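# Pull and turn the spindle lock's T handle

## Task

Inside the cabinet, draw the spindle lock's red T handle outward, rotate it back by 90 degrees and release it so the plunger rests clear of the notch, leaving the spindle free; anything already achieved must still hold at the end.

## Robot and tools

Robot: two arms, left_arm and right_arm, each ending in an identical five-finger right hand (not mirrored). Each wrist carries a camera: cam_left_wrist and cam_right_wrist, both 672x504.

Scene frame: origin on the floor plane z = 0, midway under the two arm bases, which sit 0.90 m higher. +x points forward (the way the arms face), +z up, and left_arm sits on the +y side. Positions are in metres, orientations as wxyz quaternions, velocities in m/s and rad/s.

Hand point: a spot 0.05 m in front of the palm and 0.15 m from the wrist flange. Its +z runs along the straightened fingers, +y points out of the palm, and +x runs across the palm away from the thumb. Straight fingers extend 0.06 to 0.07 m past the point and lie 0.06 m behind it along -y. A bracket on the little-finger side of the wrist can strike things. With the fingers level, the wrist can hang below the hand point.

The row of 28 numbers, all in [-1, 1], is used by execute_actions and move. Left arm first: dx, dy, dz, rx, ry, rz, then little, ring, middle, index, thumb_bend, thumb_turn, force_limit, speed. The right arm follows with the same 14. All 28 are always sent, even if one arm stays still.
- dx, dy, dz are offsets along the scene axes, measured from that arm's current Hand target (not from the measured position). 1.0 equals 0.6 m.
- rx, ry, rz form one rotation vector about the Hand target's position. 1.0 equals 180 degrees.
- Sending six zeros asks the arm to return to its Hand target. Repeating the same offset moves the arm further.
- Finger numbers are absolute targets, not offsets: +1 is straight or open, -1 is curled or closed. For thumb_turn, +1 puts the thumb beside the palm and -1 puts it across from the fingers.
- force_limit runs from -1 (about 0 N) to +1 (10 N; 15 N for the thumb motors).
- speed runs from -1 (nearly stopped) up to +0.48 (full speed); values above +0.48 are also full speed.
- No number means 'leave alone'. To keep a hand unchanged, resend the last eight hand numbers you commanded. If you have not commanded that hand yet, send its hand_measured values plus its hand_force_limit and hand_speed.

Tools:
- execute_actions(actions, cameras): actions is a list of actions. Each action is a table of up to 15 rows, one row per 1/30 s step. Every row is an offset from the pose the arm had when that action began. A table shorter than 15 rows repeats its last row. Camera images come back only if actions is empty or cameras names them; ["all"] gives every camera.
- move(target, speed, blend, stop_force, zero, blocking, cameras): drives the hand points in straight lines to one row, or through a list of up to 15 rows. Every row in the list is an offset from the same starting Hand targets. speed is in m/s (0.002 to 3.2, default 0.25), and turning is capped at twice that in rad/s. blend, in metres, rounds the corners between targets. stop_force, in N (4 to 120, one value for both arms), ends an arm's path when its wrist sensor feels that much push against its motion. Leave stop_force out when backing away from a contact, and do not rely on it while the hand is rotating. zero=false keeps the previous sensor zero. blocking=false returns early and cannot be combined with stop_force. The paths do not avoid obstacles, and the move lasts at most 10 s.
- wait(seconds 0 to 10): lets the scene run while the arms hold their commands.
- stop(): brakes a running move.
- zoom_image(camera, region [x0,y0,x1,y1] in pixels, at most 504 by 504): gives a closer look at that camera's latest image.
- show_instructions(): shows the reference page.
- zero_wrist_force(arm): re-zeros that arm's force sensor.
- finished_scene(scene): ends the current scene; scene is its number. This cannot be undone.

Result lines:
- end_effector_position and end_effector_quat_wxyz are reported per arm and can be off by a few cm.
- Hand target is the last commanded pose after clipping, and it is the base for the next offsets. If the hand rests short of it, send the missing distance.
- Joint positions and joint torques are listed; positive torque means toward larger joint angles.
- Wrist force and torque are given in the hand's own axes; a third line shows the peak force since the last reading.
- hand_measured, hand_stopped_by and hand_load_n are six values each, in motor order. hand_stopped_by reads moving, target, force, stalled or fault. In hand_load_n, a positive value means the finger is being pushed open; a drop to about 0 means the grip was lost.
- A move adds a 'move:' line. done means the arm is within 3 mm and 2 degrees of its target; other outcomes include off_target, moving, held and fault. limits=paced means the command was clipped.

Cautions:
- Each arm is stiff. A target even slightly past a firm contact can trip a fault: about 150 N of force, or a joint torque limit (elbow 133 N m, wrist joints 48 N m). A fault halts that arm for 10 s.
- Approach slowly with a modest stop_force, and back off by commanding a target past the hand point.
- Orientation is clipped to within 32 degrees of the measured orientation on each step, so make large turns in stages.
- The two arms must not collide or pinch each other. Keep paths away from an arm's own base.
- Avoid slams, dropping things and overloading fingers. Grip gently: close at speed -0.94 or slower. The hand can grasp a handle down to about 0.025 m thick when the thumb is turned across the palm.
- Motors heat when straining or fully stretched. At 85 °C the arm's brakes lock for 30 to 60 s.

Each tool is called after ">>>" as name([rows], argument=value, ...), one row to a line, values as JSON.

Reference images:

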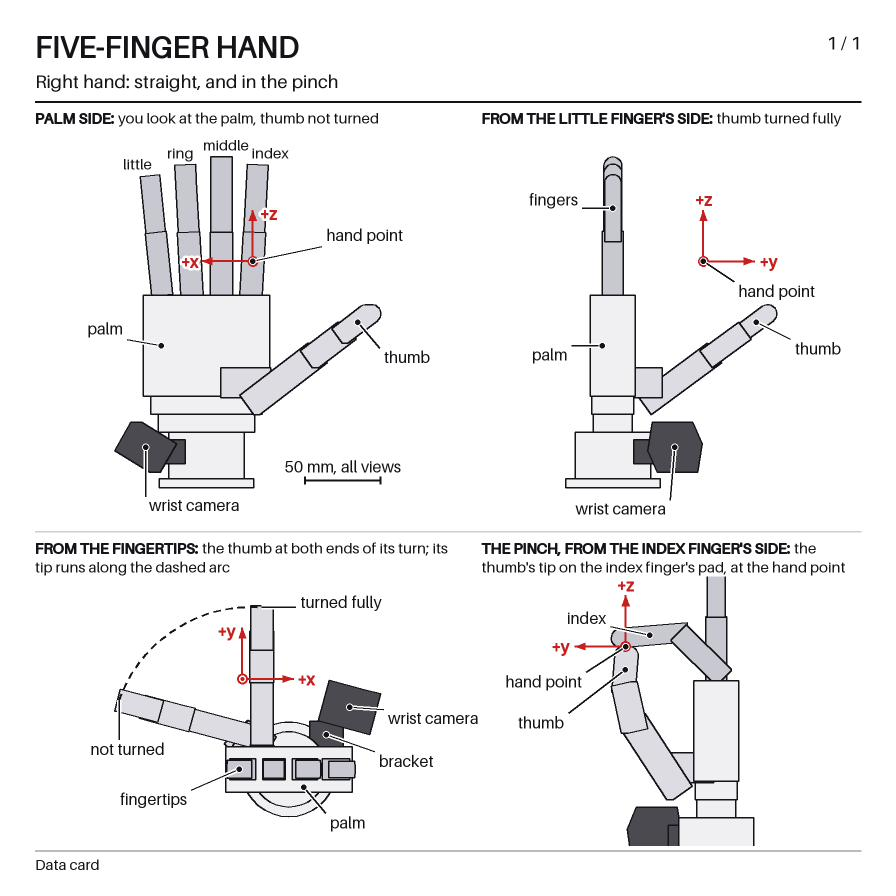

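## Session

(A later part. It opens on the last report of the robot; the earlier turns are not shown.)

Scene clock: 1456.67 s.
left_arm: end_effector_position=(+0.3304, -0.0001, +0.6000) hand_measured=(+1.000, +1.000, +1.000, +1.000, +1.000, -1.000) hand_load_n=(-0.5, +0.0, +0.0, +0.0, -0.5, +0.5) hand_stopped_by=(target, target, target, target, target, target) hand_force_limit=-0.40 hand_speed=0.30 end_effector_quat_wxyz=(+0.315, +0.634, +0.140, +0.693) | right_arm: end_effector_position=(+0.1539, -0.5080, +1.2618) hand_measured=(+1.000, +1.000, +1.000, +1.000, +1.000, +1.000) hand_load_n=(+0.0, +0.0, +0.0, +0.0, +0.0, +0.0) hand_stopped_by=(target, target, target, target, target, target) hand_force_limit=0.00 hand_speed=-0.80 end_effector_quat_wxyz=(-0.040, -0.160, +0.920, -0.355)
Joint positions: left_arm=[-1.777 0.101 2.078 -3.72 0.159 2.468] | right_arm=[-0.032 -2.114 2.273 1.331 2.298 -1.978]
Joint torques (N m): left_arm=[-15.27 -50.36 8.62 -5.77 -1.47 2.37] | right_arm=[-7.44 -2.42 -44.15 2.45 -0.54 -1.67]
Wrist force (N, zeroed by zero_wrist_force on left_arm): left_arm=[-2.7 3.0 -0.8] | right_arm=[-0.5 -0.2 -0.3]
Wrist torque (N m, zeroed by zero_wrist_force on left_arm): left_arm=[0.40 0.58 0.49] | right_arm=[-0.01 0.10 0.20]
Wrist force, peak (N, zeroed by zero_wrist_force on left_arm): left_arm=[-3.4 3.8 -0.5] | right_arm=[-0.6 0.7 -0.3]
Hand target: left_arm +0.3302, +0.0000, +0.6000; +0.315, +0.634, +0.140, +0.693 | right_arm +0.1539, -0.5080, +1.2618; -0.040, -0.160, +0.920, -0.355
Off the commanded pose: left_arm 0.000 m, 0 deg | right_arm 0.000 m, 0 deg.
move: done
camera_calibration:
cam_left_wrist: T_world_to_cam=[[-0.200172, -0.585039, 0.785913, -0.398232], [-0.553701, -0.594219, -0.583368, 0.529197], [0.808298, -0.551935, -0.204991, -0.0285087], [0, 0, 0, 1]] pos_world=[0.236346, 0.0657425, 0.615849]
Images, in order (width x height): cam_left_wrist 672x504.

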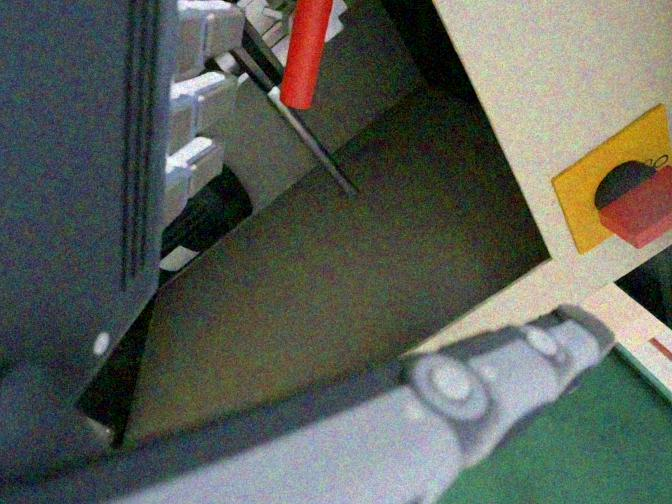

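>>> move([
  [0, 0, 0, 0.0073, 0.0238, -0.019, -0.05, 0.75, 0.75, 0, 1, 1, -0.4, 0.3, 0, 0, 0, 0, 0, 0, 1, 1, 1, 1, 1, 1, 0, -0.8],
], speed=0.1)

>>> move([
  [0.3347, 0.0367, 0.0088, 0, 0, 0, -0.05, 0.75, 0.75, 0, 1, 1, -0.4, 0.3, 0, 0, 0, 0, 0, 0, 1, 1, 1, 1, 1, 1, 0, -0.8],
], speed=0.06, stop_force=12, cameras=["cam_left_wrist"])

>>> zoom_image(camera="cam_left_wrist", region=[200, 0, 540, 300])

Scene clock: 1532.47 s.
left_arm: end_effector_position=(+0.3294, +0.0004, +0.6000) hand_measured=(-0.050, +0.750, +0.750, +0.000, +1.000, +1.000) hand_load_n=(+0.0, +0.0, +0.0, +0.0, +0.0, +0.0) hand_stopped_by=(target, target, target, target, target, target) hand_force_limit=-0.40 hand_speed=0.30 end_effector_quat_wxyz=(+0.318, +0.664, +0.130, +0.665) | right_arm: end_effector_position=(+0.1539, -0.5080, +1.2618) hand_measured=(+1.000, +1.000, +1.000, +1.000, +1.000, +1.000) hand_load_n=(+0.0, +0.0, +0.0, +0.0, +0.0, +0.0) hand_stopped_by=(target, target, target, target, target, target) hand_force_limit=0.00 hand_speed=-0.80 end_effector_quat_wxyz=(-0.040, -0.160, +0.920, -0.355)
Joint positions: left_arm=[-1.78 -0.01 2.194 -3.292 0.095 2.038] | right_arm=[-0.032 -2.114 2.273 1.331 2.298 -1.978]
Joint torques (N m): left_arm=[12.13 -78.97 35.23 -0.94 4.95 -2.74] | right_arm=[-12.7 -0.39 -44.25 2.73 -0.39 -1.6]
Wrist force (N, zeroed by zero_wrist_force on left_arm): left_arm=[-2.2 2.5 -0.9] | right_arm=[0.0 0.3 0.0]
Wrist torque (N m, zeroed by zero_wrist_force on left_arm): left_arm=[0.35 0.52 0.69] | right_arm=[0.05 0.02 0.24]
Wrist force, peak (N, zeroed by zero_wrist_force on left_arm): left_arm=[-3.0 3.0 -0.8] | right_arm=[-0.9 0.2 -0.5]
Hand target: left_arm +0.3302, +0.0000, +0.6000; +0.322, +0.666, +0.125, +0.661 | right_arm +0.1539, -0.5080, +1.2618; -0.040, -0.160, +0.920, -0.355
Off the commanded pose: left_arm 0.001 m, 1 deg | right_arm 0.000 m, 0 deg.
move: done

Scene clock: 1536.90 s.
left_arm: end_effector_position=(+0.5310, +0.0220, +0.6052) hand_measured=(-0.050, +0.750, +0.750, +0.000, +1.000, +1.000) hand_load_n=(+0.0, +0.0, +0.0, +0.0, +0.0, +0.0) hand_stopped_by=(target, target, target, target, target, target) hand_force_limit=-0.40 hand_speed=0.30 end_effector_quat_wxyz=(+0.322, +0.666, +0.125, +0.661) | right_arm: end_effector_position=(+0.1539, -0.5080, +1.2618) hand_measured=(+1.000, +1.000, +1.000, +1.000, +1.000, +1.000) hand_load_n=(+0.0, +0.0, +0.0, +0.0, +0.0, +0.0) hand_stopped_by=(target, target, target, target, target, target) hand_force_limit=0.00 hand_speed=-0.80 end_effector_quat_wxyz=(-0.040, -0.160, +0.920, -0.355)
Joint positions: left_arm=[-1.294 -0.267 2.105 -1.993 0.551 1.063] | right_arm=[-0.032 -2.114 2.273 1.331 2.298 -1.978]
Joint torques (N m): left_arm=[14.2 -87.1 -2.69 0.39 3.54 -2.55] | right_arm=[-9.78 -0.35 -44.17 2.78 -0.25 -1.72]
Wrist force (N, zeroed by zero_wrist_force on left_arm): left_arm=[-2.6 2.9 -1.1] | right_arm=[-0.3 0.2 -0.2]
Wrist torque (N m, zeroed by zero_wrist_force on left_arm): left_arm=[0.42 0.59 0.65] | right_arm=[0.05 0.07 0.22]
Wrist force, peak (N, zeroed by zero_wrist_force on left_arm): left_arm=[-2.7 3.4 -1.2] | right_arm=[0.1 0.3 -0.8]
Hand target: left_arm +0.5310, +0.0220, +0.6052; +0.322, +0.666, +0.125, +0.661 | right_arm +0.1539, -0.5080, +1.2618; -0.040, -0.160, +0.920, -0.355
Off the commanded pose: left_arm 0.000 m, 0 deg | right_arm 0.000 m, 0 deg.
move: done
camera_calibration:
cam_left_wrist: T_world_to_cam=[[-0.175207, -0.592285, 0.786449, -0.362769], [-0.62907, -0.547129, -0.552196, 0.676517], [0.757346, -0.59148, -0.276727, -0.106082], [0, 0, 0, 1]] pos_world=[0.442357, 0.092534, 0.629513]
Images, in order (width x height): cam_left_wrist 672x504.

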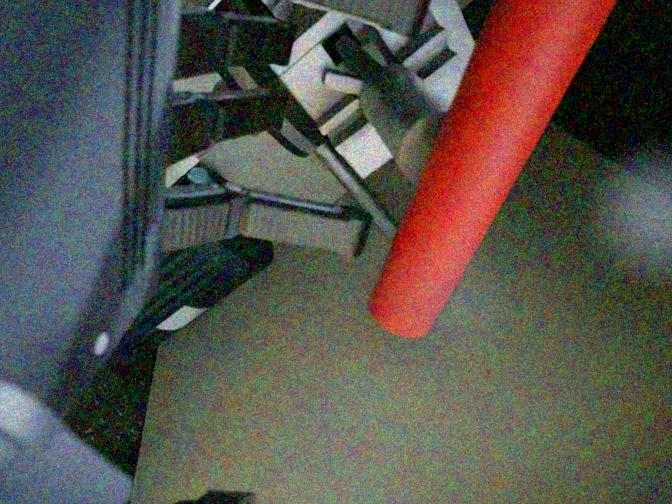

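Scaled by 1.482.

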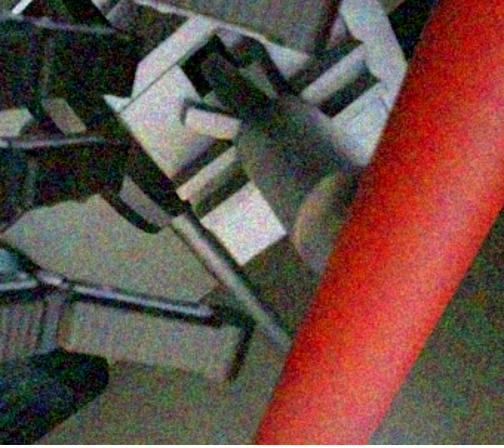

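>>> move([
  [0, -0.0538, 0.0421, 0, 0, 0, -0.05, 0.75, 0.75, 0, 1, 1, -0.4, 0.3, 0, 0, 0, 0, 0, 0, 1, 1, 1, 1, 1, 1, 0, -0.8],
], speed=0.03, stop_force=8, cameras=["cam_left_wrist"])

>>> zoom_image(camera="cam_left_wrist", region=[160, 0, 500, 300])

Scene clock: 1550.27 s.
left_arm: end_effector_position=(+0.5310, +0.0095, +0.6150) hand_measured=(-0.050, +0.750, +0.752, +0.000, +1.000, +1.000) hand_load_n=(+0.0, +0.0, +9.5, +0.0, +0.0, -0.5) hand_stopped_by=(target, target, target, target, target, target) hand_force_limit=-0.40 hand_speed=0.30 end_effector_quat_wxyz=(+0.322, +0.666, +0.125, +0.661) | right_arm: end_effector_position=(+0.1539, -0.5080, +1.2618) hand_measured=(+1.000, +1.000, +1.000, +1.000, +1.000, +1.000) hand_load_n=(+0.0, +0.0, +0.0, +0.0, -0.5, +0.0) hand_stopped_by=(target, target, target, target, target, target) hand_force_limit=0.00 hand_speed=-0.80 end_effector_quat_wxyz=(-0.040, -0.160, +0.920, -0.355)
Joint positions: left_arm=[-1.301 -0.29 2.102 -1.969 0.543 1.065] | right_arm=[-0.032 -2.114 2.273 1.331 2.298 -1.978]
Joint torques (N m): left_arm=[9.16 -63.9 18.69 -5.04 5.16 -2.71] | right_arm=[-12.04 -0.86 -44.56 2.41 -0.32 -1.53]
Wrist force (N, zeroed by zero_wrist_force on left_arm): left_arm=[-1.4 -3.2 -2.4] | right_arm=[-0.1 -0.1 -0.1]
Wrist torque (N m, zeroed by zero_wrist_force on left_arm): left_arm=[0.84 0.69 0.40] | right_arm=[0.00 0.04 0.22]
Wrist force, peak (N, zeroed by zero_wrist_force on left_arm): left_arm=[-1.3 -9.3 -7.8] | right_arm=[-0.1 0.4 -0.9]
Hand target: left_arm +0.5310, +0.0095, +0.6150; +0.322, +0.666, +0.125, +0.661 (not the last commanded pose) | right_arm +0.1539, -0.5080, +1.2618; -0.040, -0.160, +0.920, -0.355
Off the commanded pose: left_arm 0.025 m, 0 deg | right_arm 0.000 m, 0 deg.
move: contact (left_arm)
camera_calibration:
cam_left_wrist: T_world_to_cam=[[-0.175267, -0.592238, 0.78647, -0.377812], [-0.629028, -0.547162, -0.552212, 0.675138], [0.757368, -0.591496, -0.276634, -0.110773], [0, 0, 0, 1]] pos_world=[0.442358, 0.0801339, 0.639313]
Images, in order (width x height): cam_left_wrist 672x504.

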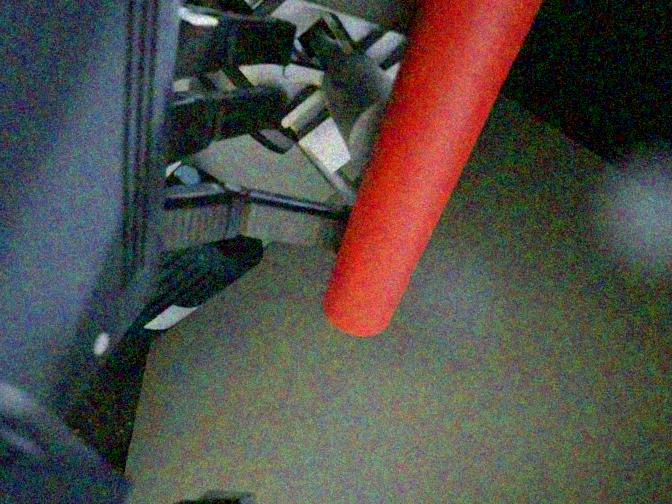

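Scaled by 1.482.

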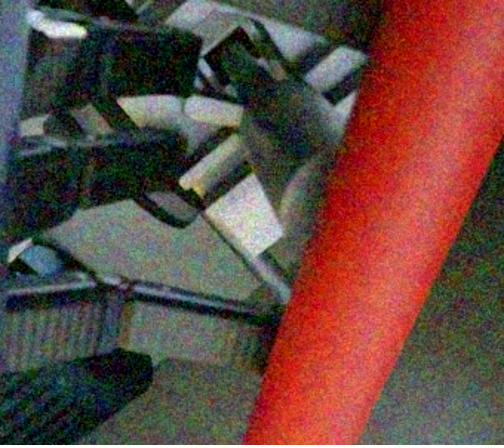

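>>> move([
  [0, 0.0079, -0.0062, 0, 0, 0, -0.05, 0.55, 0.55, 0, 1, 1, -0.4, 0.3, 0, 0, 0, 0, 0, 0, 1, 1, 1, 1, 1, 1, 0, -0.8],
], speed=0.04)

>>> move([
  [-0.0017, -0.0409, 0.032, 0, 0, 0, -0.05, 0.55, 0.55, 0, 1, 1, -0.4, 0.3, 0, 0, 0, 0, 0, 0, 1, 1, 1, 1, 1, 1, 0, -0.8],
], speed=0.03, stop_force=8, cameras=["cam_left_wrist"])

>>> zoom_image(camera="cam_left_wrist", region=[160, 0, 500, 300])

Scene clock: 1587.57 s.
left_arm: end_effector_position=(+0.5310, +0.0141, +0.6114) hand_measured=(-0.050, +0.550, +0.750, +0.000, +1.000, +1.000) hand_load_n=(+0.0, +0.0, +0.0, +0.0, +0.0, +0.0) hand_stopped_by=(target, target, force, target, target, target) hand_force_limit=-0.40 hand_speed=0.30 end_effector_quat_wxyz=(+0.322, +0.666, +0.125, +0.661) | right_arm: end_effector_position=(+0.1539, -0.5080, +1.2618) hand_measured=(+1.000, +1.000, +1.000, +1.000, +1.000, +1.000) hand_load_n=(+0.0, +0.0, +0.0, +0.0, +0.0, +0.0) hand_stopped_by=(target, target, target, target, target, target) hand_force_limit=0.00 hand_speed=-0.80 end_effector_quat_wxyz=(-0.040, -0.160, +0.920, -0.355)
Joint positions: left_arm=[-1.299 -0.281 2.103 -1.978 0.546 1.065] | right_arm=[-0.032 -2.114 2.273 1.331 2.298 -1.978]
Joint torques (N m): left_arm=[11.38 -60.94 22.54 -3.8 3.3 -2.82] | right_arm=[-10.49 -1.47 -44.02 2.59 0.08 -2.02]
Wrist force (N, zeroed by zero_wrist_force on left_arm): left_arm=[-2.9 3.1 -1.0] | right_arm=[0.0 0.4 0.0]
Wrist torque (N m, zeroed by zero_wrist_force on left_arm): left_arm=[0.45 0.63 0.63] | right_arm=[0.07 0.02 0.25]
Wrist force, peak (N, zeroed by zero_wrist_force on left_arm): left_arm=[-1.4 -3.4 -2.6] | right_arm=[-0.5 0.0 -0.7]
Hand target: left_arm +0.5310, +0.0142, +0.6113; +0.322, +0.666, +0.125, +0.661 | right_arm +0.1539, -0.5080, +1.2618; -0.040, -0.160, +0.920, -0.355
Off the commanded pose: left_arm 0.000 m, 0 deg | right_arm 0.000 m, 0 deg.
move: done

Scene clock: 1589.13 s.
left_arm: end_effector_position=(+0.5308, +0.0095, +0.6152) hand_measured=(-0.050, +0.550, +0.752, +0.000, +1.000, +1.000) hand_load_n=(+0.0, +0.0, +9.5, +0.0, +0.0, +0.0) hand_stopped_by=(target, target, force, target, target, target) hand_force_limit=-0.40 hand_speed=0.30 end_effector_quat_wxyz=(+0.322, +0.666, +0.125, +0.661) | right_arm: end_effector_position=(+0.1539, -0.5080, +1.2618) hand_measured=(+1.000, +1.000, +1.000, +1.000, +1.000, +1.000) hand_load_n=(+0.0, +0.0, +0.0, +0.0, +0.0, +0.0) hand_stopped_by=(target, target, target, target, target, target) hand_force_limit=0.00 hand_speed=-0.80 end_effector_quat_wxyz=(-0.040, -0.160, +0.920, -0.355)
Joint positions: left_arm=[-1.302 -0.29 2.102 -1.969 0.543 1.066] | right_arm=[-0.032 -2.114 2.273 1.331 2.298 -1.978]
Joint torques (N m): left_arm=[9.69 -64.51 18.07 -5.12 5.1 -2.93] | right_arm=[-9.95 -2.24 -44.01 2.53 -0.13 -1.75]
Wrist force (N, zeroed by zero_wrist_force on left_arm): left_arm=[-2.1 -3.7 -2.9] | right_arm=[-0.4 0.1 -0.2]
Wrist torque (N m, zeroed by zero_wrist_force on left_arm): left_arm=[0.88 0.65 0.38] | right_arm=[0.04 0.08 0.22]
Wrist force, peak (N, zeroed by zero_wrist_force on left_arm): left_arm=[-2.6 -9.8 -8.5] | right_arm=[-0.7 0.5 -0.5]
Hand target: left_arm +0.5308, +0.0095, +0.6152; +0.322, +0.666, +0.125, +0.661 (not the last commanded pose) | right_arm +0.1539, -0.5080, +1.2618; -0.040, -0.160, +0.920, -0.355
Off the commanded pose: left_arm 0.025 m, 0 deg | right_arm 0.000 m, 0 deg.
move: contact (left_arm)
camera_calibration:
cam_left_wrist: T_world_to_cam=[[-0.175248, -0.592495, 0.786281, -0.377929], [-0.629027, -0.546993, -0.55238, 0.675162], [0.757373, -0.591395, -0.276836, -0.110506], [0, 0, 0, 1]] pos_world=[0.442158, 0.0800347, 0.639513]
Images, in order (width x height): cam_left_wrist 672x504.

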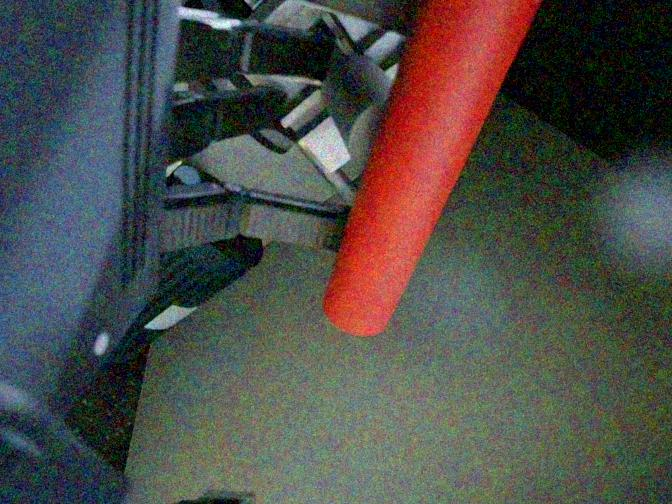

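Scaled by 1.482.

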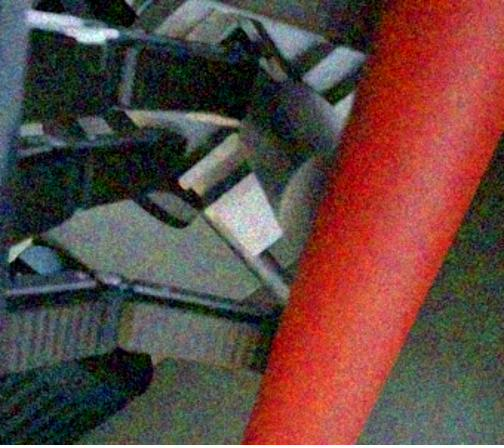

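>>> move(target=[0, 0.0105, -0.0082, 0,0,0, -0.05, 0.55, 0.55, 0, 1, 1, -0.4, 0.3, 0,0,0,0,0,0, 1,1,1,1,1,1,0,-0.8], speed=0.03)

>>> execute_actions([
  [[0,0,0,0,0,0, -0.05, 0.55, 0.5, 0, 1, 1, -0.4, 0.3, 0,0,0,0,0,0, 1,1,1,1,1,1,0,-0.8]],
], cameras=["cam_left_wrist"])

Scene clock: 1622.60 s.
left_arm: end_effector_position=(+0.5308, +0.0157, +0.6103) hand_measured=(-0.050, +0.550, +0.750, +0.000, +1.000, +1.000) hand_load_n=(+0.0, +0.5, +0.0, +0.0, +0.0, +0.0) hand_stopped_by=(target, target, force, target, target, target) hand_force_limit=-0.40 hand_speed=0.30 end_effector_quat_wxyz=(+0.322, +0.666, +0.125, +0.661) | right_arm: end_effector_position=(+0.1539, -0.5080, +1.2618) hand_measured=(+1.000, +1.000, +1.000, +1.000, +1.000, +1.000) hand_load_n=(+0.0, +0.0, +0.0, +0.0, +0.0, +0.0) hand_stopped_by=(target, target, target, target, target, target) hand_force_limit=0.00 hand_speed=-0.80 end_effector_quat_wxyz=(-0.040, -0.160, +0.920, -0.355)
Joint positions: left_arm=[-1.298 -0.279 2.104 -1.981 0.546 1.065] | right_arm=[-0.032 -2.114 2.273 1.331 2.298 -1.978]
Joint torques (N m): left_arm=[14.49 -62.34 22.72 -3.71 3.24 -2.53] | right_arm=[-10.57 -1.18 -43.9 2.74 -0.29 -1.72]
Wrist force (N, zeroed by zero_wrist_force on left_arm): left_arm=[-2.6 3.1 -0.7] | right_arm=[0.1 -0.1 -0.3]
Wrist torque (N m, zeroed by zero_wrist_force on left_arm): left_arm=[0.42 0.58 0.66] | right_arm=[0.01 0.01 0.24]
Wrist force, peak (N, zeroed by zero_wrist_force on left_arm): left_arm=[-2.3 -3.8 -3.2] | right_arm=[-0.6 0.3 -0.7]
Hand target: left_arm +0.5308, +0.0158, +0.6102; +0.322, +0.666, +0.125, +0.661 | right_arm +0.1539, -0.5080, +1.2618; -0.040, -0.160, +0.920, -0.355
Off the commanded pose: left_arm 0.000 m, 0 deg | right_arm 0.000 m, 0 deg.
move: done

Scene clock: 1623.30 s.
left_arm: end_effector_position=(+0.5308, +0.0158, +0.6102) hand_measured=(-0.050, +0.550, +0.500, +0.000, +1.000, +1.000) hand_load_n=(+0.0, +0.0, +0.0, +0.0, +0.0, +0.0) hand_stopped_by=(target, target, target, target, target, target) hand_force_limit=-0.40 hand_speed=0.30 end_effector_quat_wxyz=(+0.322, +0.666, +0.125, +0.661) | right_arm: end_effector_position=(+0.1539, -0.5080, +1.2618) hand_measured=(+1.000, +1.000, +1.000, +1.000, +1.000, +1.000) hand_load_n=(+0.0, +0.0, +0.0, +0.0, +0.0, +0.0) hand_stopped_by=(target, target, target, target, target, target) hand_force_limit=0.00 hand_speed=-0.80 end_effector_quat_wxyz=(-0.040, -0.160, +0.920, -0.355)
Joint positions: left_arm=[-1.298 -0.279 2.104 -1.981 0.547 1.065] | right_arm=[-0.032 -2.114 2.273 1.331 2.298 -1.978]
Joint torques (N m): left_arm=[12.27 -58.01 22.81 -4.08 3.44 -2.47] | right_arm=[-11.1 -0.02 -42.7 2.68 -0.03 -1.35]
Wrist force (N, zeroed by zero_wrist_force on left_arm): left_arm=[-2.9 3.4 -0.8] | right_arm=[-0.4 0.1 -0.4]
Wrist torque (N m, zeroed by zero_wrist_force on left_arm): left_arm=[0.47 0.63 0.64] | right_arm=[0.05 0.08 0.21]
Wrist force, peak (N, zeroed by zero_wrist_force on left_arm): left_arm=[-3.0 3.4 -0.8] | right_arm=[-0.5 0.3 -0.6]
Hand target: left_arm +0.5308, +0.0158, +0.6102; +0.322, +0.666, +0.125, +0.661 | right_arm +0.1539, -0.5080, +1.2618; -0.040, -0.160, +0.920, -0.355
Off the commanded pose: left_arm 0.000 m, 0 deg | right_arm 0.000 m, 0 deg.
camera_calibration:
cam_left_wrist: T_world_to_cam=[[-0.175233, -0.592505, 0.786276, -0.370268], [-0.62898, -0.54703, -0.552397, 0.675839], [0.757415, -0.59135, -0.276816, -0.1082], [0, 0, 0, 1]] pos_world=[0.442158, 0.0863345, 0.634513]
Images, in order (width x height): cam_left_wrist 672x504.

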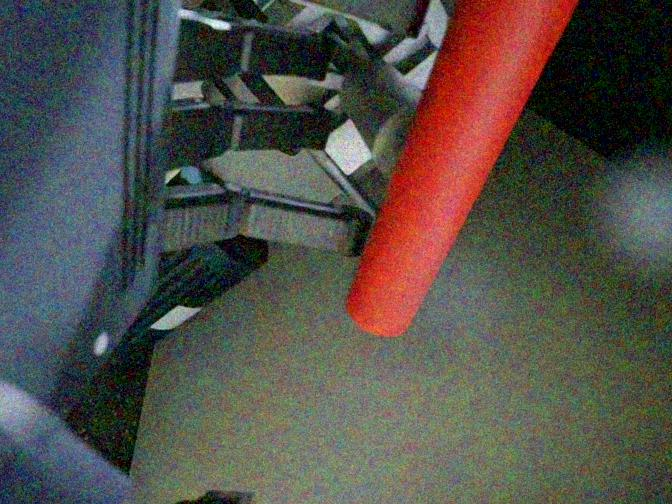

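>>> zoom_image(camera="cam_left_wrist", region=[160, 0, 520, 270])

Scaled by 1.400.

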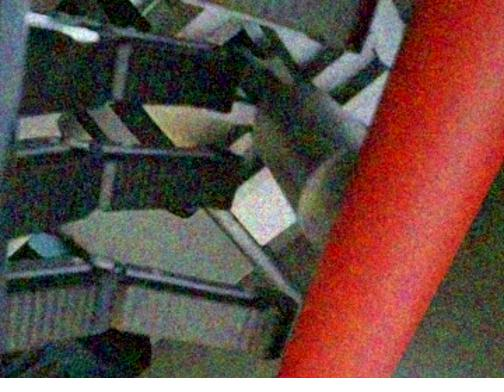

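>>> execute_actions([
  [[-0.005,0,0,0,0,0, 0.0, 0.6, 0.6, 0.06, 1, 1, -0.4, 0.3, 0,0,0,0,0,0, 1,1,1,1,1,1,0,-0.8]],
], cameras=[])

>>> move(target=[-0.0017, -0.0355, 0.0238, 0,0,0, 0.0, 0.6, 0.6, 0.06, 1, 1, -0.4, 0.3, 0,0,0,0,0,0, 1,1,1,1,1,1,0,-0.8], speed=0.02, stop_force=7, cameras=["cam_left_wrist"])

Scene clock: 1751.03 s.
left_arm: end_effector_position=(+0.5278, +0.0158, +0.6102) hand_measured=(+0.000, +0.600, +0.600, +0.060, +1.000, +1.000) hand_load_n=(+0.0, +0.0, +0.0, +0.0, +0.0, +0.0) hand_stopped_by=(target, target, target, target, target, target) hand_force_limit=-0.40 hand_speed=0.30 end_effector_quat_wxyz=(+0.322, +0.666, +0.125, +0.661) | right_arm: end_effector_position=(+0.1539, -0.5080, +1.2618) hand_measured=(+1.000, +1.000, +1.000, +1.000, +1.000, +1.000) hand_load_n=(-0.5, +0.0, +0.0, +0.0, +0.0, +0.0) hand_stopped_by=(target, target, target, target, target, target) hand_force_limit=0.00 hand_speed=-0.80 end_effector_quat_wxyz=(-0.040, -0.160, +0.920, -0.355)
Joint positions: left_arm=[-1.304 -0.277 2.107 -1.986 0.54 1.066] | right_arm=[-0.032 -2.114 2.273 1.331 2.298 -1.978]
Joint torques (N m): left_arm=[-15.71 -58.61 22.94 -4.06 -2.99 2.2] | right_arm=[-10.28 -2.28 -44.28 2.76 -0.13 -1.6]
Wrist force (N, zeroed by zero_wrist_force on left_arm): left_arm=[-2.9 3.1 -0.8] | right_arm=[-0.5 0.4 -0.3]
Wrist torque (N m, zeroed by zero_wrist_force on left_arm): left_arm=[0.43 0.62 0.44] | right_arm=[0.08 0.10 0.21]
Wrist force, peak (N, zeroed by zero_wrist_force on left_arm): left_arm=[-3.2 3.4 -0.8] | right_arm=[-0.4 0.1 -0.8]
Hand target: left_arm +0.5278, +0.0158, +0.6102; +0.322, +0.666, +0.125, +0.661 | right_arm +0.1539, -0.5080, +1.2618; -0.040, -0.160, +0.920, -0.355
Off the commanded pose: left_arm 0.000 m, 0 deg | right_arm 0.000 m, 0 deg.
No camera images: "cameras" was empty.

Scene clock: 1753.10 s.
left_arm: end_effector_position=(+0.5273, +0.0051, +0.6174) hand_measured=(+0.000, +0.600, +0.600, +0.060, +1.000, +1.000) hand_load_n=(+0.0, +6.0, +0.0, +0.0, +0.0, +0.0) hand_stopped_by=(target, target, target, target, target, target) hand_force_limit=-0.40 hand_speed=0.30 end_effector_quat_wxyz=(+0.322, +0.666, +0.125, +0.661) | right_arm: end_effector_position=(+0.1539, -0.5080, +1.2618) hand_measured=(+1.000, +1.000, +1.000, +1.000, +1.000, +1.000) hand_load_n=(+0.0, +0.0, +0.0, +0.0, +0.0, +0.0) hand_stopped_by=(target, target, target, target, target, target) hand_force_limit=0.00 hand_speed=-0.80 end_effector_quat_wxyz=(-0.040, -0.160, +0.920, -0.355)
Joint positions: left_arm=[-1.311 -0.295 2.103 -1.967 0.533 1.069] | right_arm=[-0.032 -2.114 2.273 1.331 2.298 -1.978]
Joint torques (N m): left_arm=[10.74 -64.11 18.47 -4.77 4.81 -2.6] | right_arm=[-11.18 0.53 -43.53 2.87 -0.43 -1.51]
Wrist force (N, zeroed by zero_wrist_force on left_arm): left_arm=[-2.0 -1.9 -3.2] | right_arm=[-0.4 0.1 -0.5]
Wrist torque (N m, zeroed by zero_wrist_force on left_arm): left_arm=[0.75 0.77 0.27] | right_arm=[0.06 0.09 0.22]
Wrist force, peak (N, zeroed by zero_wrist_force on left_arm): left_arm=[-2.3 -8.0 -7.6] | right_arm=[-0.5 0.6 -0.3]
Hand target: left_arm +0.5273, +0.0051, +0.6174; +0.322, +0.666, +0.125, +0.661 (not the last commanded pose) | right_arm +0.1539, -0.5080, +1.2618; -0.040, -0.160, +0.920, -0.355
Off the commanded pose: left_arm 0.013 m, 0 deg | right_arm 0.000 m, 0 deg.
move: contact (left_arm)
camera_calibration:
cam_left_wrist: T_world_to_cam=[[-0.175233, -0.592505, 0.786276, -0.382841], [-0.62898, -0.54703, -0.552397, 0.671753], [0.757415, -0.59135, -0.276816, -0.109748], [0, 0, 0, 1]] pos_world=[0.438558, 0.0757345, 0.641713]
Images, in order (width x height): cam_left_wrist 672x504.

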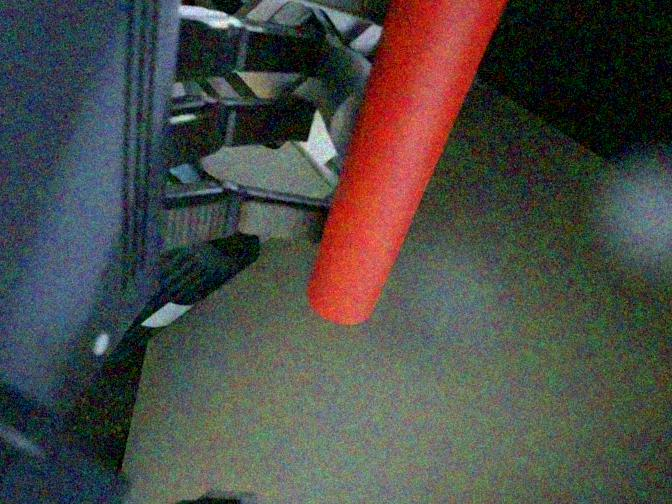

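>>> zoom_image(camera="cam_left_wrist", region=[160, 0, 460, 225])

Scaled by 1.680.

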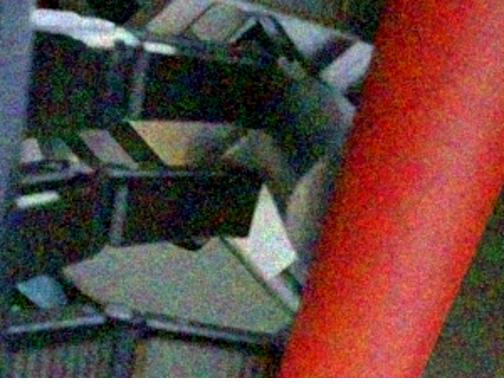

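>>> execute_actions([
  [[-0.001,0.0079,-0.0062,0,0,0, 0.0, 0.6, 0.6, 0.06, 1, 1, -0.4, 0.3, 0,0,0,0,0,0, 1,1,1,1,1,1,0,-0.8]],
  [[0,0,0,0,0,0, 0.0, 0.12, 0.12, 0.06, 1, 1, -0.4, -0.3, 0,0,0,0,0,0, 1,1,1,1,1,1,0,-0.8]],
], cameras=["cam_left_wrist"])

Scene clock: 1788.90 s.
left_arm: end_effector_position=(+0.5267, +0.0100, +0.6136) hand_measured=(+0.000, +0.480, +0.478, +0.060, +1.000, +1.000) hand_load_n=(+0.0, +8.5, +3.0, +0.0, +0.0, +0.0) hand_stopped_by=(target, force, force, target, target, target) hand_force_limit=-0.40 hand_speed=-0.30 end_effector_quat_wxyz=(+0.322, +0.667, +0.125, +0.661) | right_arm: end_effector_position=(+0.1539, -0.5080, +1.2618) hand_measured=(+1.000, +1.000, +1.000, +1.000, +1.000, +1.000) hand_load_n=(+0.0, +0.0, +0.0, +0.0, +0.0, -0.5) hand_stopped_by=(target, target, target, target, target, target) hand_force_limit=0.00 hand_speed=-0.80 end_effector_quat_wxyz=(-0.040, -0.160, +0.920, -0.355)
Joint positions: left_arm=[-1.31 -0.286 2.105 -1.978 0.535 1.068] | right_arm=[-0.032 -2.114 2.273 1.331 2.298 -1.978]
Joint torques (N m): left_arm=[-0.76 -82.56 3.53 -4.88 2.92 1.43] | right_arm=[-10.18 -0.13 -43.52 2.91 -0.19 -1.42]
Wrist force (N, zeroed by zero_wrist_force on left_arm): left_arm=[-7.0 -5.0 -1.5] | right_arm=[-0.1 0.3 -0.1]
Wrist torque (N m, zeroed by zero_wrist_force on left_arm): left_arm=[0.83 0.41 0.22] | right_arm=[0.06 0.03 0.24]
Wrist force, peak (N, zeroed by zero_wrist_force on left_arm): left_arm=[-6.8 -8.7 0.0] | right_arm=[-0.3 0.5 -0.9]
Hand target: left_arm +0.5267, +0.0098, +0.6137; +0.322, +0.666, +0.125, +0.661 | right_arm +0.1539, -0.5080, +1.2618; -0.040, -0.160, +0.920, -0.355
Off the commanded pose: left_arm 0.000 m, 0 deg | right_arm 0.000 m, 0 deg.
camera_calibration:
cam_left_wrist: T_world_to_cam=[[-0.175213, -0.592662, 0.786163, -0.377037], [-0.628955, -0.546951, -0.552504, 0.671953], [0.757441, -0.591267, -0.276925, -0.107456], [0, 0, 0, 1]] pos_world=[0.437958, 0.0805348, 0.637912]
Images, in order (width x height): cam_left_wrist 672x504.

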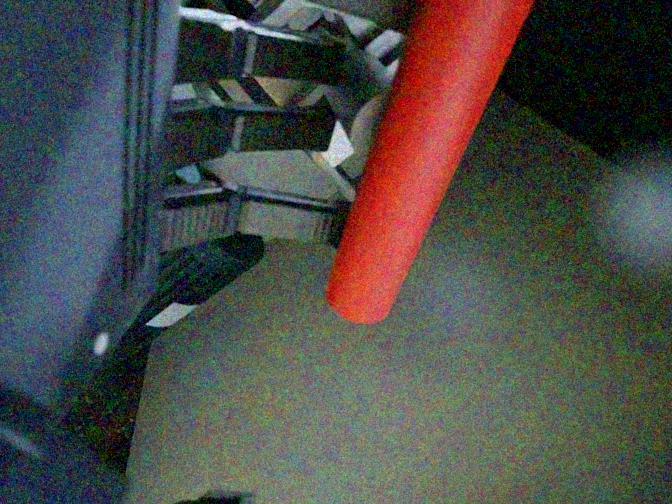

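>>> move(target=[0, 0.0204, -0.016, 0,0,0, 0.0, 0.48, 0.478, 0.06, 1, 1, -0.4, 0.3, 0,0,0,0,0,0, 1,1,1,1,1,1,0,-0.8], speed=0.04)

>>> execute_actions([
  [[0,0,0,0,0,0, 0.0, 0.13, 0.13, 0.06, 1, 1, -0.4, -0.2, 0,0,0,0,0,0, 1,1,1,1,1,1,0,-0.8]],
], cameras=["cam_left_wrist"])

Scene clock: 1805.47 s.
left_arm: end_effector_position=(+0.5267, +0.0220, +0.6042) hand_measured=(+0.000, +0.480, +0.478, +0.060, +1.000, +1.000) hand_load_n=(+0.0, +0.0, +0.0, +0.0, +0.0, +0.0) hand_stopped_by=(target, force, force, target, target, target) hand_force_limit=-0.40 hand_speed=0.30 end_effector_quat_wxyz=(+0.322, +0.666, +0.125, +0.661) | right_arm: end_effector_position=(+0.1539, -0.5080, +1.2618) hand_measured=(+1.000, +1.000, +1.000, +1.000, +1.000, +1.000) hand_load_n=(+0.0, +0.0, +0.0, +0.0, +0.0, +0.0) hand_stopped_by=(target, target, target, target, target, target) hand_force_limit=0.00 hand_speed=-0.80 end_effector_quat_wxyz=(-0.040, -0.160, +0.920, -0.355)
Joint positions: left_arm=[-1.303 -0.263 2.108 -2.001 0.542 1.066] | right_arm=[-0.032 -2.114 2.273 1.331 2.298 -1.978]
Joint torques (N m): left_arm=[12.13 -58.55 23.81 -4.5 3.57 -2.55] | right_arm=[-9.27 -0.31 -43.07 2.95 -0.22 -1.68]
Wrist force (N, zeroed by zero_wrist_force on left_arm): left_arm=[-3.5 3.1 -1.5] | right_arm=[0.0 0.2 -0.2]
Wrist torque (N m, zeroed by zero_wrist_force on left_arm): left_arm=[0.47 0.74 0.60] | right_arm=[0.05 0.03 0.24]
Wrist force, peak (N, zeroed by zero_wrist_force on left_arm): left_arm=[-6.8 -5.9 -1.8] | right_arm=[0.1 0.8 -0.8]
Hand target: left_arm +0.5267, +0.0221, +0.6041; +0.322, +0.666, +0.125, +0.661 | right_arm +0.1539, -0.5080, +1.2618; -0.040, -0.160, +0.920, -0.355
Off the commanded pose: left_arm 0.000 m, 0 deg | right_arm 0.000 m, 0 deg.
move: done

Scene clock: 1806.17 s.
left_arm: end_effector_position=(+0.5267, +0.0221, +0.6041) hand_measured=(+0.000, +0.130, +0.130, +0.060, +1.000, +1.000) hand_load_n=(+0.0, +0.0, +3.5, -0.5, +0.0, +0.0) hand_stopped_by=(target, target, force, target, target, target) hand_force_limit=-0.40 hand_speed=-0.20 end_effector_quat_wxyz=(+0.322, +0.666, +0.125, +0.661) | right_arm: end_effector_position=(+0.1539, -0.5080, +1.2618) hand_measured=(+1.000, +1.000, +1.000, +1.000, +1.000, +1.000) hand_load_n=(+0.0, +0.0, +0.5, +0.0, +0.0, +0.0) hand_stopped_by=(target, target, target, target, target, target) hand_force_limit=0.00 hand_speed=-0.80 end_effector_quat_wxyz=(-0.040, -0.160, +0.920, -0.355)
Joint positions: left_arm=[-1.303 -0.263 2.108 -2.002 0.542 1.066] | right_arm=[-0.032 -2.114 2.273 1.331 2.298 -1.978]
Joint torques (N m): left_arm=[11.49 -63.84 20.9 -3.81 2.91 -1.51] | right_arm=[-10.96 -0.31 -44.43 2.61 0.24 -1.1]
Wrist force (N, zeroed by zero_wrist_force on left_arm): left_arm=[-6.0 0.0 -0.9] | right_arm=[-0.3 -0.1 -0.5]
Wrist torque (N m, zeroed by zero_wrist_force on left_arm): left_arm=[0.55 0.63 0.54] | right_arm=[0.02 0.08 0.21]
Wrist force, peak (N, zeroed by zero_wrist_force on left_arm): left_arm=[-6.3 -0.1 -1.1] | right_arm=[-0.4 0.5 -0.5]
Hand target: left_arm +0.5267, +0.0221, +0.6041; +0.322, +0.666, +0.125, +0.661 | right_arm +0.1539, -0.5080, +1.2618; -0.040, -0.160, +0.920, -0.355
Off the commanded pose: left_arm 0.000 m, 0 deg | right_arm 0.000 m, 0 deg.
camera_calibration:
cam_left_wrist: T_world_to_cam=[[-0.175233, -0.592505, 0.786276, -0.362416], [-0.62898, -0.54703, -0.552397, 0.673328], [0.757415, -0.59135, -0.276816, -0.102922], [0, 0, 0, 1]] pos_world=[0.437958, 0.0927345, 0.628413]
Images, in order (width x height): cam_left_wrist 672x504.

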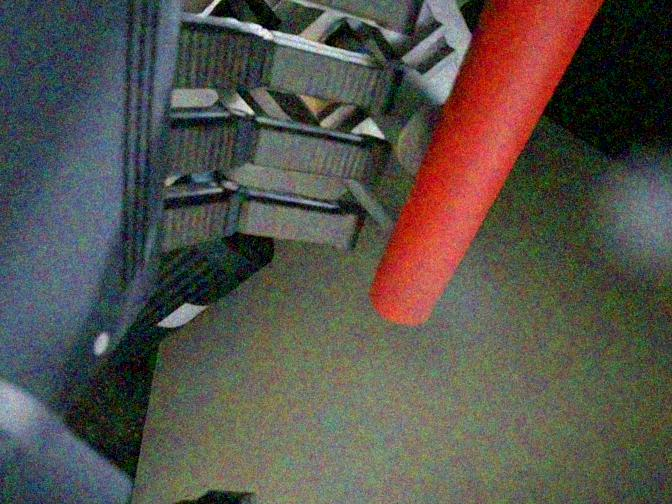

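>>> zoom_image(camera="cam_left_wrist", region=[240, 0, 500, 260])

Scaled by 1.938.

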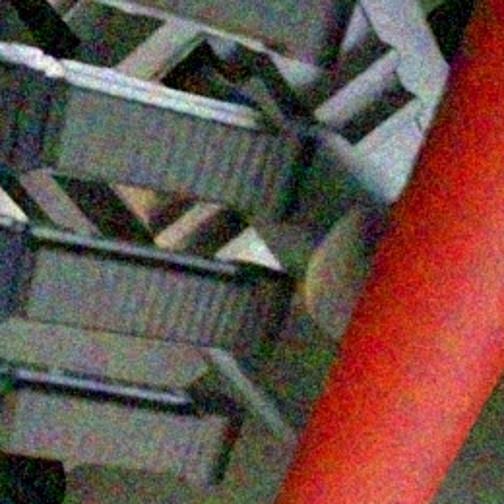

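>>> move(target=[-0.095, 0.0263, -0.0205, 0,0,0, 0.0, 0.14, 0.16, 0.06, 1, 1, -0.4, 0.3, 0,0,0,0,0,0, 1,1,1,1,1,1,0,-0.8], speed=0.1)

>>> move(target=[0,0,0,0.0162,0.0987,0.1333, 1, 1, 1, 1, 1, 1, -0.4, 0.5, 0,0,0,0,0,0, 1,1,1,1,1,1,0,-0.8], speed=0.1, cameras=["cam_left_wrist"])

Scene clock: 2002.23 s.
left_arm: end_effector_position=(+0.4697, +0.0379, +0.5918) hand_measured=(+0.000, +0.140, +0.160, +0.060, +1.000, +1.000) hand_load_n=(+0.0, +0.0, +0.0, +0.0, +0.0, +0.0) hand_stopped_by=(target, target, target, target, target, target) hand_force_limit=-0.40 hand_speed=0.30 end_effector_quat_wxyz=(+0.322, +0.666, +0.125, +0.661) | right_arm: end_effector_position=(+0.1539, -0.5080, +1.2618) hand_measured=(+1.000, +1.000, +1.000, +1.000, +1.000, +1.000) hand_load_n=(+0.0, +0.0, +0.0, +0.0, +0.0, +0.0) hand_stopped_by=(target, target, target, target, target, target) hand_force_limit=0.00 hand_speed=-0.80 end_effector_quat_wxyz=(-0.040, -0.160, +0.920, -0.355)
Joint positions: left_arm=[-1.425 -0.206 2.164 -2.156 0.422 1.112] | right_arm=[-0.032 -2.114 2.273 1.331 2.298 -1.978]
Joint torques (N m): left_arm=[-12.7 -56.36 28.66 -3.62 -3.09 2.88] | right_arm=[-12.35 -1.23 -42.53 2.98 0.1 -1.19]
Wrist force (N, zeroed by zero_wrist_force on left_arm): left_arm=[-3.5 3.0 -1.2] | right_arm=[-0.3 0.2 -0.5]
Wrist torque (N m, zeroed by zero_wrist_force on left_arm): left_arm=[0.41 0.74 0.40] | right_arm=[0.07 0.08 0.23]
Wrist force, peak (N, zeroed by zero_wrist_force on left_arm): left_arm=[-6.3 -0.5 -1.0] | right_arm=[-0.6 0.4 -0.6]
Hand target: left_arm +0.4697, +0.0379, +0.5918; +0.322, +0.666, +0.125, +0.661 | right_arm +0.1539, -0.5080, +1.2618; -0.040, -0.160, +0.920, -0.355
Off the commanded pose: left_arm 0.000 m, 0 deg | right_arm 0.000 m, 0 deg.
move: done

Scene clock: 2006.53 s.
left_arm: end_effector_position=(+0.4697, +0.0379, +0.5918) hand_measured=(+1.000, +1.000, +1.000, +1.000, +1.000, +1.000) hand_load_n=(+0.0, +0.0, +0.0, +0.0, +0.0, +0.0) hand_stopped_by=(target, target, target, target, target, target) hand_force_limit=-0.40 hand_speed=0.50 end_effector_quat_wxyz=(+0.139, +0.727, +0.291, +0.606) | right_arm: end_effector_position=(+0.1539, -0.5080, +1.2618) hand_measured=(+1.000, +1.000, +1.000, +1.000, +1.000, +1.000) hand_load_n=(+0.0, +0.0, +0.0, +0.0, +0.0, +0.0) hand_stopped_by=(target, target, target, target, target, target) hand_force_limit=0.00 hand_speed=-0.80 end_effector_quat_wxyz=(-0.040, -0.160, +0.920, -0.355)
Joint positions: left_arm=[-1.518 -0.142 1.713 0.412 0.251 -1.03] | right_arm=[-0.032 -2.114 2.273 1.331 2.298 -1.978]
Joint torques (N m): left_arm=[-14.29 -66.76 -8.78 5.39 1.7 -2.46] | right_arm=[-9.5 -0.33 -44.14 2.82 0.03 -1.81]
Wrist force (N, zeroed by zero_wrist_force on left_arm): left_arm=[-3.6 2.6 -1.3] | right_arm=[0.0 0.3 -0.2]
Wrist torque (N m, zeroed by zero_wrist_force on left_arm): left_arm=[0.43 0.71 0.59] | right_arm=[0.06 0.03 0.24]
Wrist force, peak (N, zeroed by zero_wrist_force on left_arm): left_arm=[-3.9 3.0 -1.6] | right_arm=[-0.8 0.0 -0.4]
Hand target: left_arm +0.4697, +0.0379, +0.5918; +0.139, +0.727, +0.291, +0.606 | right_arm +0.1539, -0.5080, +1.2618; -0.040, -0.160, +0.920, -0.355
Off the commanded pose: left_arm 0.000 m, 0 deg | right_arm 0.000 m, 0 deg.
move: done
camera_calibration:
cam_left_wrist: T_world_to_cam=[[0.321243, -0.600776, 0.732032, -0.554197], [-0.500703, -0.763872, -0.40718, 0.501295], [0.803803, -0.235727, -0.546199, 0.0702605], [0, 0, 0, 1]] pos_world=[0.372556, 0.0665396, 0.648183]
Images, in order (width x height): cam_left_wrist 672x504.

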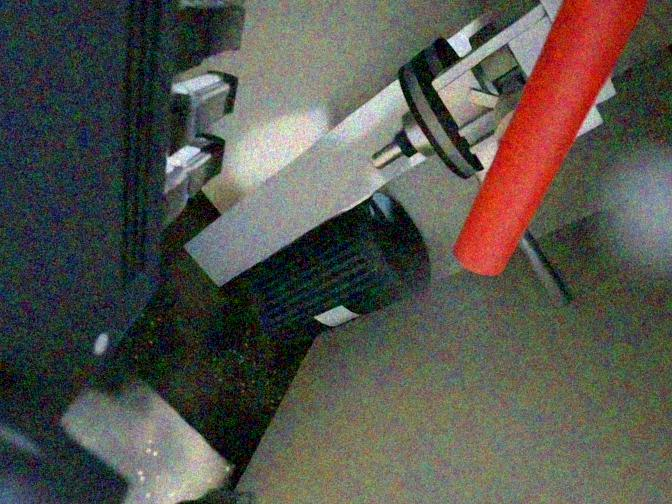

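>>> zoom_image(camera="cam_left_wrist", region=[340, 0, 660, 310])

Scaled by 1.575.

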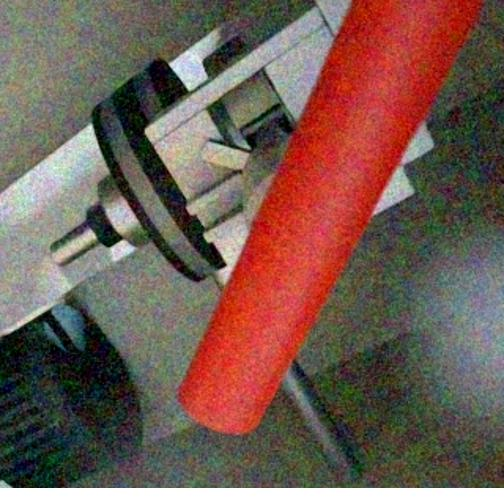

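>>> move(target=[0.025,-0.022,0.007,-0.0167,0,0, 1, 1, 1, 1, 1, 1, -0.4, 0.5, 0,0,0,0,0,0, 1,1,1,1,1,1,0,-0.8], speed=0.08)

>>> execute_actions([
  [[0,0,0,0,0,0, -0.35, 1, 1, -0.3, 1, 1, -0.4, 0.3, 0,0,0,0,0,0, 1,1,1,1,1,1,0,-0.8]],
], cameras=["cam_left_wrist"])

Scene clock: 2039.73 s.
left_arm: end_effector_position=(+0.4847, +0.0246, +0.5960) hand_measured=(+1.000, +1.000, +1.000, +1.000, +1.000, +1.000) hand_load_n=(+0.0, +0.0, +0.0, +0.0, +0.0, +0.0) hand_stopped_by=(target, target, target, target, target, target) hand_force_limit=-0.40 hand_speed=0.50 end_effector_quat_wxyz=(+0.158, +0.723, +0.307, +0.598) | right_arm: end_effector_position=(+0.1539, -0.5080, +1.2618) hand_measured=(+1.000, +1.000, +1.000, +1.000, +1.000, +1.000) hand_load_n=(+0.0, +0.0, +0.0, +0.0, +0.0, +0.0) hand_stopped_by=(target, target, target, target, target, target) hand_force_limit=0.00 hand_speed=-0.80 end_effector_quat_wxyz=(-0.040, -0.160, +0.920, -0.355)
Joint positions: left_arm=[-1.49 -0.175 1.701 0.299 0.245 -0.92] | right_arm=[-0.032 -2.114 2.273 1.331 2.298 -1.978]
Joint torques (N m): left_arm=[13.73 -99.05 15.98 1.16 -4.59 2.73] | right_arm=[-10.7 -2.07 -42.58 2.83 -0.05 -1.57]
Wrist force (N, zeroed by zero_wrist_force on left_arm): left_arm=[-3.4 2.6 -1.4] | right_arm=[0.1 0.5 -0.5]
Wrist torque (N m, zeroed by zero_wrist_force on left_arm): left_arm=[0.43 0.69 0.41] | right_arm=[0.11 0.01 0.26]
Wrist force, peak (N, zeroed by zero_wrist_force on left_arm): left_arm=[-4.1 2.7 -1.2] | right_arm=[-0.6 0.2 -0.8]
Hand target: left_arm +0.4847, +0.0247, +0.5960; +0.158, +0.723, +0.307, +0.598 | right_arm +0.1539, -0.5080, +1.2618; -0.040, -0.160, +0.920, -0.355
Off the commanded pose: left_arm 0.000 m, 0 deg | right_arm 0.000 m, 0 deg.
move: done

Scene clock: 2040.43 s.
left_arm: end_effector_position=(+0.4847, +0.0247, +0.5960) hand_measured=(-0.350, +1.000, +1.000, -0.300, +1.000, +1.000) hand_load_n=(+0.0, +0.0, +0.0, +0.0, +0.0, +0.0) hand_stopped_by=(target, target, target, target, target, target) hand_force_limit=-0.40 hand_speed=0.30 end_effector_quat_wxyz=(+0.158, +0.723, +0.307, +0.598) | right_arm: end_effector_position=(+0.1539, -0.5080, +1.2618) hand_measured=(+1.000, +1.000, +1.000, +1.000, +1.000, +1.000) hand_load_n=(+0.0, +0.0, +0.0, +0.0, +0.0, +0.0) hand_stopped_by=(target, target, target, target, target, target) hand_force_limit=0.00 hand_speed=-0.80 end_effector_quat_wxyz=(-0.040, -0.160, +0.920, -0.355)
Joint positions: left_arm=[-1.489 -0.175 1.701 0.298 0.245 -0.92] | right_arm=[-0.032 -2.114 2.273 1.331 2.298 -1.978]
Joint torques (N m): left_arm=[13.1 -97.09 15.39 1.34 -4.08 2.05] | right_arm=[-11.98 0.44 -43.78 3.03 0.43 -1.28]
Wrist force (N, zeroed by zero_wrist_force on left_arm): left_arm=[-3.4 2.5 -1.1] | right_arm=[-0.4 0.2 -0.3]
Wrist torque (N m, zeroed by zero_wrist_force on left_arm): left_arm=[0.39 0.69 0.41] | right_arm=[0.04 0.09 0.21]
Wrist force, peak (N, zeroed by zero_wrist_force on left_arm): left_arm=[-3.9 2.6 -1.2] | right_arm=[-0.7 0.5 -0.4]
Hand target: left_arm +0.4847, +0.0247, +0.5960; +0.158, +0.723, +0.307, +0.598 | right_arm +0.1539, -0.5080, +1.2618; -0.040, -0.160, +0.920, -0.355
Off the commanded pose: left_arm 0.000 m, 0 deg | right_arm 0.000 m, 0 deg.
camera_calibration:
cam_left_wrist: T_world_to_cam=[[0.321384, -0.561504, 0.762513, -0.589228], [-0.500288, -0.78436, -0.366731, 0.476693], [0.804005, -0.263614, -0.532994, 0.0501172], [0, 0, 0, 1]] pos_world=[0.387558, 0.0562569, 0.650824]
Images, in order (width x height): cam_left_wrist 672x504.

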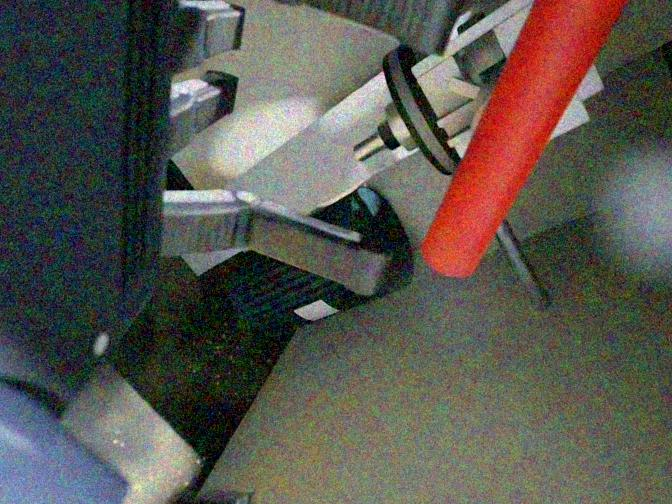

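>>> move(target=[0.0972,0,0,0,0,0, -0.35, 1, 1, -0.3, 1, 1, -0.4, 0.3, 0,0,0,0,0,0, 1,1,1,1,1,1,0,-0.8], speed=0.04, stop_force=7, cameras=["cam_left_wrist"])

Scene clock: 2051.77 s.
left_arm: end_effector_position=(+0.5430, +0.0247, +0.5960) hand_measured=(-0.350, +1.000, +1.000, -0.300, +1.000, +1.000) hand_load_n=(+0.0, +0.0, +0.0, +0.5, +0.0, +0.5) hand_stopped_by=(target, target, target, target, target, target) hand_force_limit=-0.40 hand_speed=0.30 end_effector_quat_wxyz=(+0.158, +0.723, +0.307, +0.598) | right_arm: end_effector_position=(+0.1539, -0.5080, +1.2618) hand_measured=(+1.000, +1.000, +1.000, +1.000, +1.000, +1.000) hand_load_n=(+0.0, +0.0, +0.0, +0.0, +0.0, -0.5) hand_stopped_by=(target, target, target, target, target, target) hand_force_limit=0.00 hand_speed=-0.80 end_effector_quat_wxyz=(-0.040, -0.160, +0.920, -0.355)
Joint positions: left_arm=[-1.38 -0.259 1.715 -0.077 0.242 -0.461] | right_arm=[-0.032 -2.114 2.273 1.331 2.298 -1.978]
Joint torques (N m): left_arm=[13.62 -97.41 12.61 0.79 1.49 1.97] | right_arm=[-11.27 -2.16 -42.01 3.16 -0.05 -1.62]
Wrist force (N, zeroed by zero_wrist_force on left_arm): left_arm=[-3.7 2.8 -1.3] | right_arm=[-0.3 0.2 -0.3]
Wrist torque (N m, zeroed by zero_wrist_force on left_arm): left_arm=[0.46 0.73 0.39] | right_arm=[0.06 0.07 0.23]
Wrist force, peak (N, zeroed by zero_wrist_force on left_arm): left_arm=[-3.9 2.8 -1.6] | right_arm=[-0.1 0.4 -1.0]
Hand target: left_arm +0.5430, +0.0247, +0.5960; +0.158, +0.723, +0.307, +0.598 | right_arm +0.1539, -0.5080, +1.2618; -0.040, -0.160, +0.920, -0.355
Off the commanded pose: left_arm 0.000 m, 0 deg | right_arm 0.000 m, 0 deg.
move: done
camera_calibration:
cam_left_wrist: T_world_to_cam=[[0.321384, -0.561504, 0.762513, -0.607965], [-0.500288, -0.78436, -0.366731, 0.50586], [0.804005, -0.263614, -0.532994, 0.0032437], [0, 0, 0, 1]] pos_world=[0.445858, 0.0562569, 0.650824]
Images, in order (width x height): cam_left_wrist 672x504.

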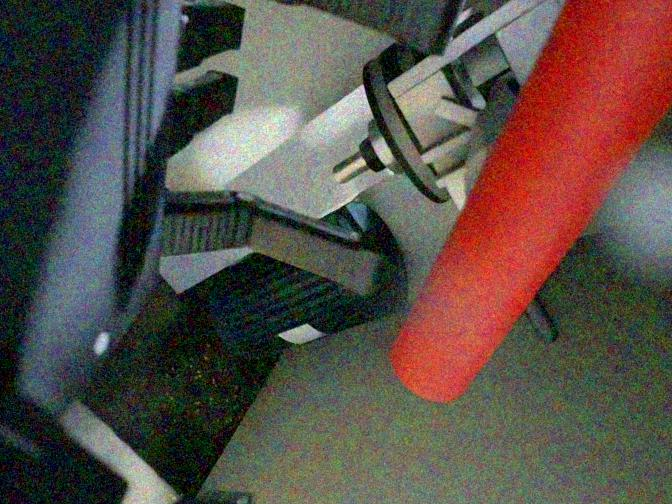

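>>> move(target=[0,-0.0340,0.0285,0,0,0, -0.35, 1, 1, -0.3, 1, 1, -0.4, 0.3, 0,0,0,0,0,0, 1,1,1,1,1,1,0,-0.8], speed=0.03, stop_force=6, cameras=["cam_left_wrist"])

Scene clock: 2063.00 s.
left_arm: end_effector_position=(+0.5430, +0.0121, +0.6065) hand_measured=(-0.350, +1.000, +1.000, -0.298, +1.000, +1.000) hand_load_n=(+0.0, +0.0, +0.0, +9.5, +0.0, +0.0) hand_stopped_by=(target, target, target, target, target, target) hand_force_limit=-0.40 hand_speed=0.30 end_effector_quat_wxyz=(+0.158, +0.723, +0.307, +0.598) | right_arm: end_effector_position=(+0.1539, -0.5080, +1.2618) hand_measured=(+1.000, +1.000, +1.000, +1.000, +1.000, +1.000) hand_load_n=(+0.0, +0.0, +0.0, +0.0, +0.0, +0.0) hand_stopped_by=(target, target, target, target, target, target) hand_force_limit=0.00 hand_speed=-0.80 end_effector_quat_wxyz=(-0.040, -0.160, +0.920, -0.355)
Joint positions: left_arm=[-1.384 -0.27 1.702 -0.038 0.241 -0.477] | right_arm=[-0.032 -2.114 2.273 1.331 2.298 -1.978]
Joint torques (N m): left_arm=[7.72 -72.05 10.9 1.01 0.66 2.12] | right_arm=[-12.04 -1.05 -42.72 2.85 0.22 -1.45]
Wrist force (N, zeroed by zero_wrist_force on left_arm): left_arm=[-3.7 1.8 5.0] | right_arm=[-0.1 0.7 -0.2]
Wrist torque (N m, zeroed by zero_wrist_force on left_arm): left_arm=[0.50 0.79 0.40] | right_arm=[0.13 0.05 0.25]
Wrist force, peak (N, zeroed by zero_wrist_force on left_arm): left_arm=[-2.5 -2.1 9.3] | right_arm=[-0.7 0.0 -0.6]
Hand target: left_arm +0.5430, +0.0121, +0.6065; +0.158, +0.723, +0.307, +0.598 (not the last commanded pose) | right_arm +0.1539, -0.5080, +1.2618; -0.040, -0.160, +0.920, -0.355
Off the commanded pose: left_arm 0.010 m, 0 deg | right_arm 0.000 m, 0 deg.
move: contact (left_arm)
camera_calibration:
cam_left_wrist: T_world_to_cam=[[0.321171, -0.561634, 0.762507, -0.622884], [-0.500582, -0.784168, -0.36674, 0.500036], [0.803907, -0.263911, -0.532996, 0.0056041], [0, 0, 0, 1]] pos_world=[0.445857, 0.0437584, 0.661324]
Images, in order (width x height): cam_left_wrist 672x504.

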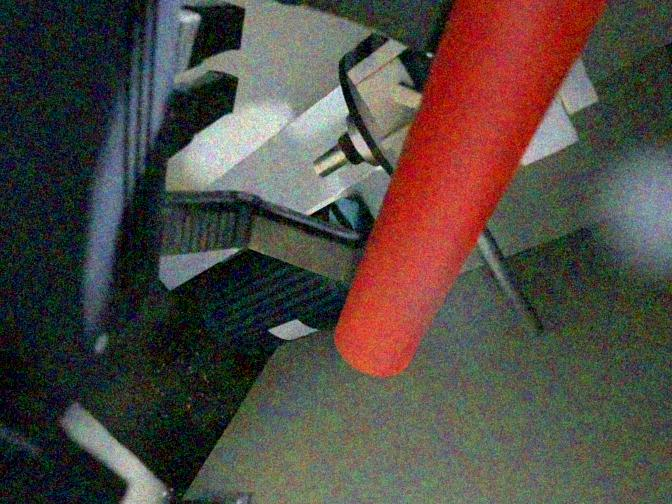

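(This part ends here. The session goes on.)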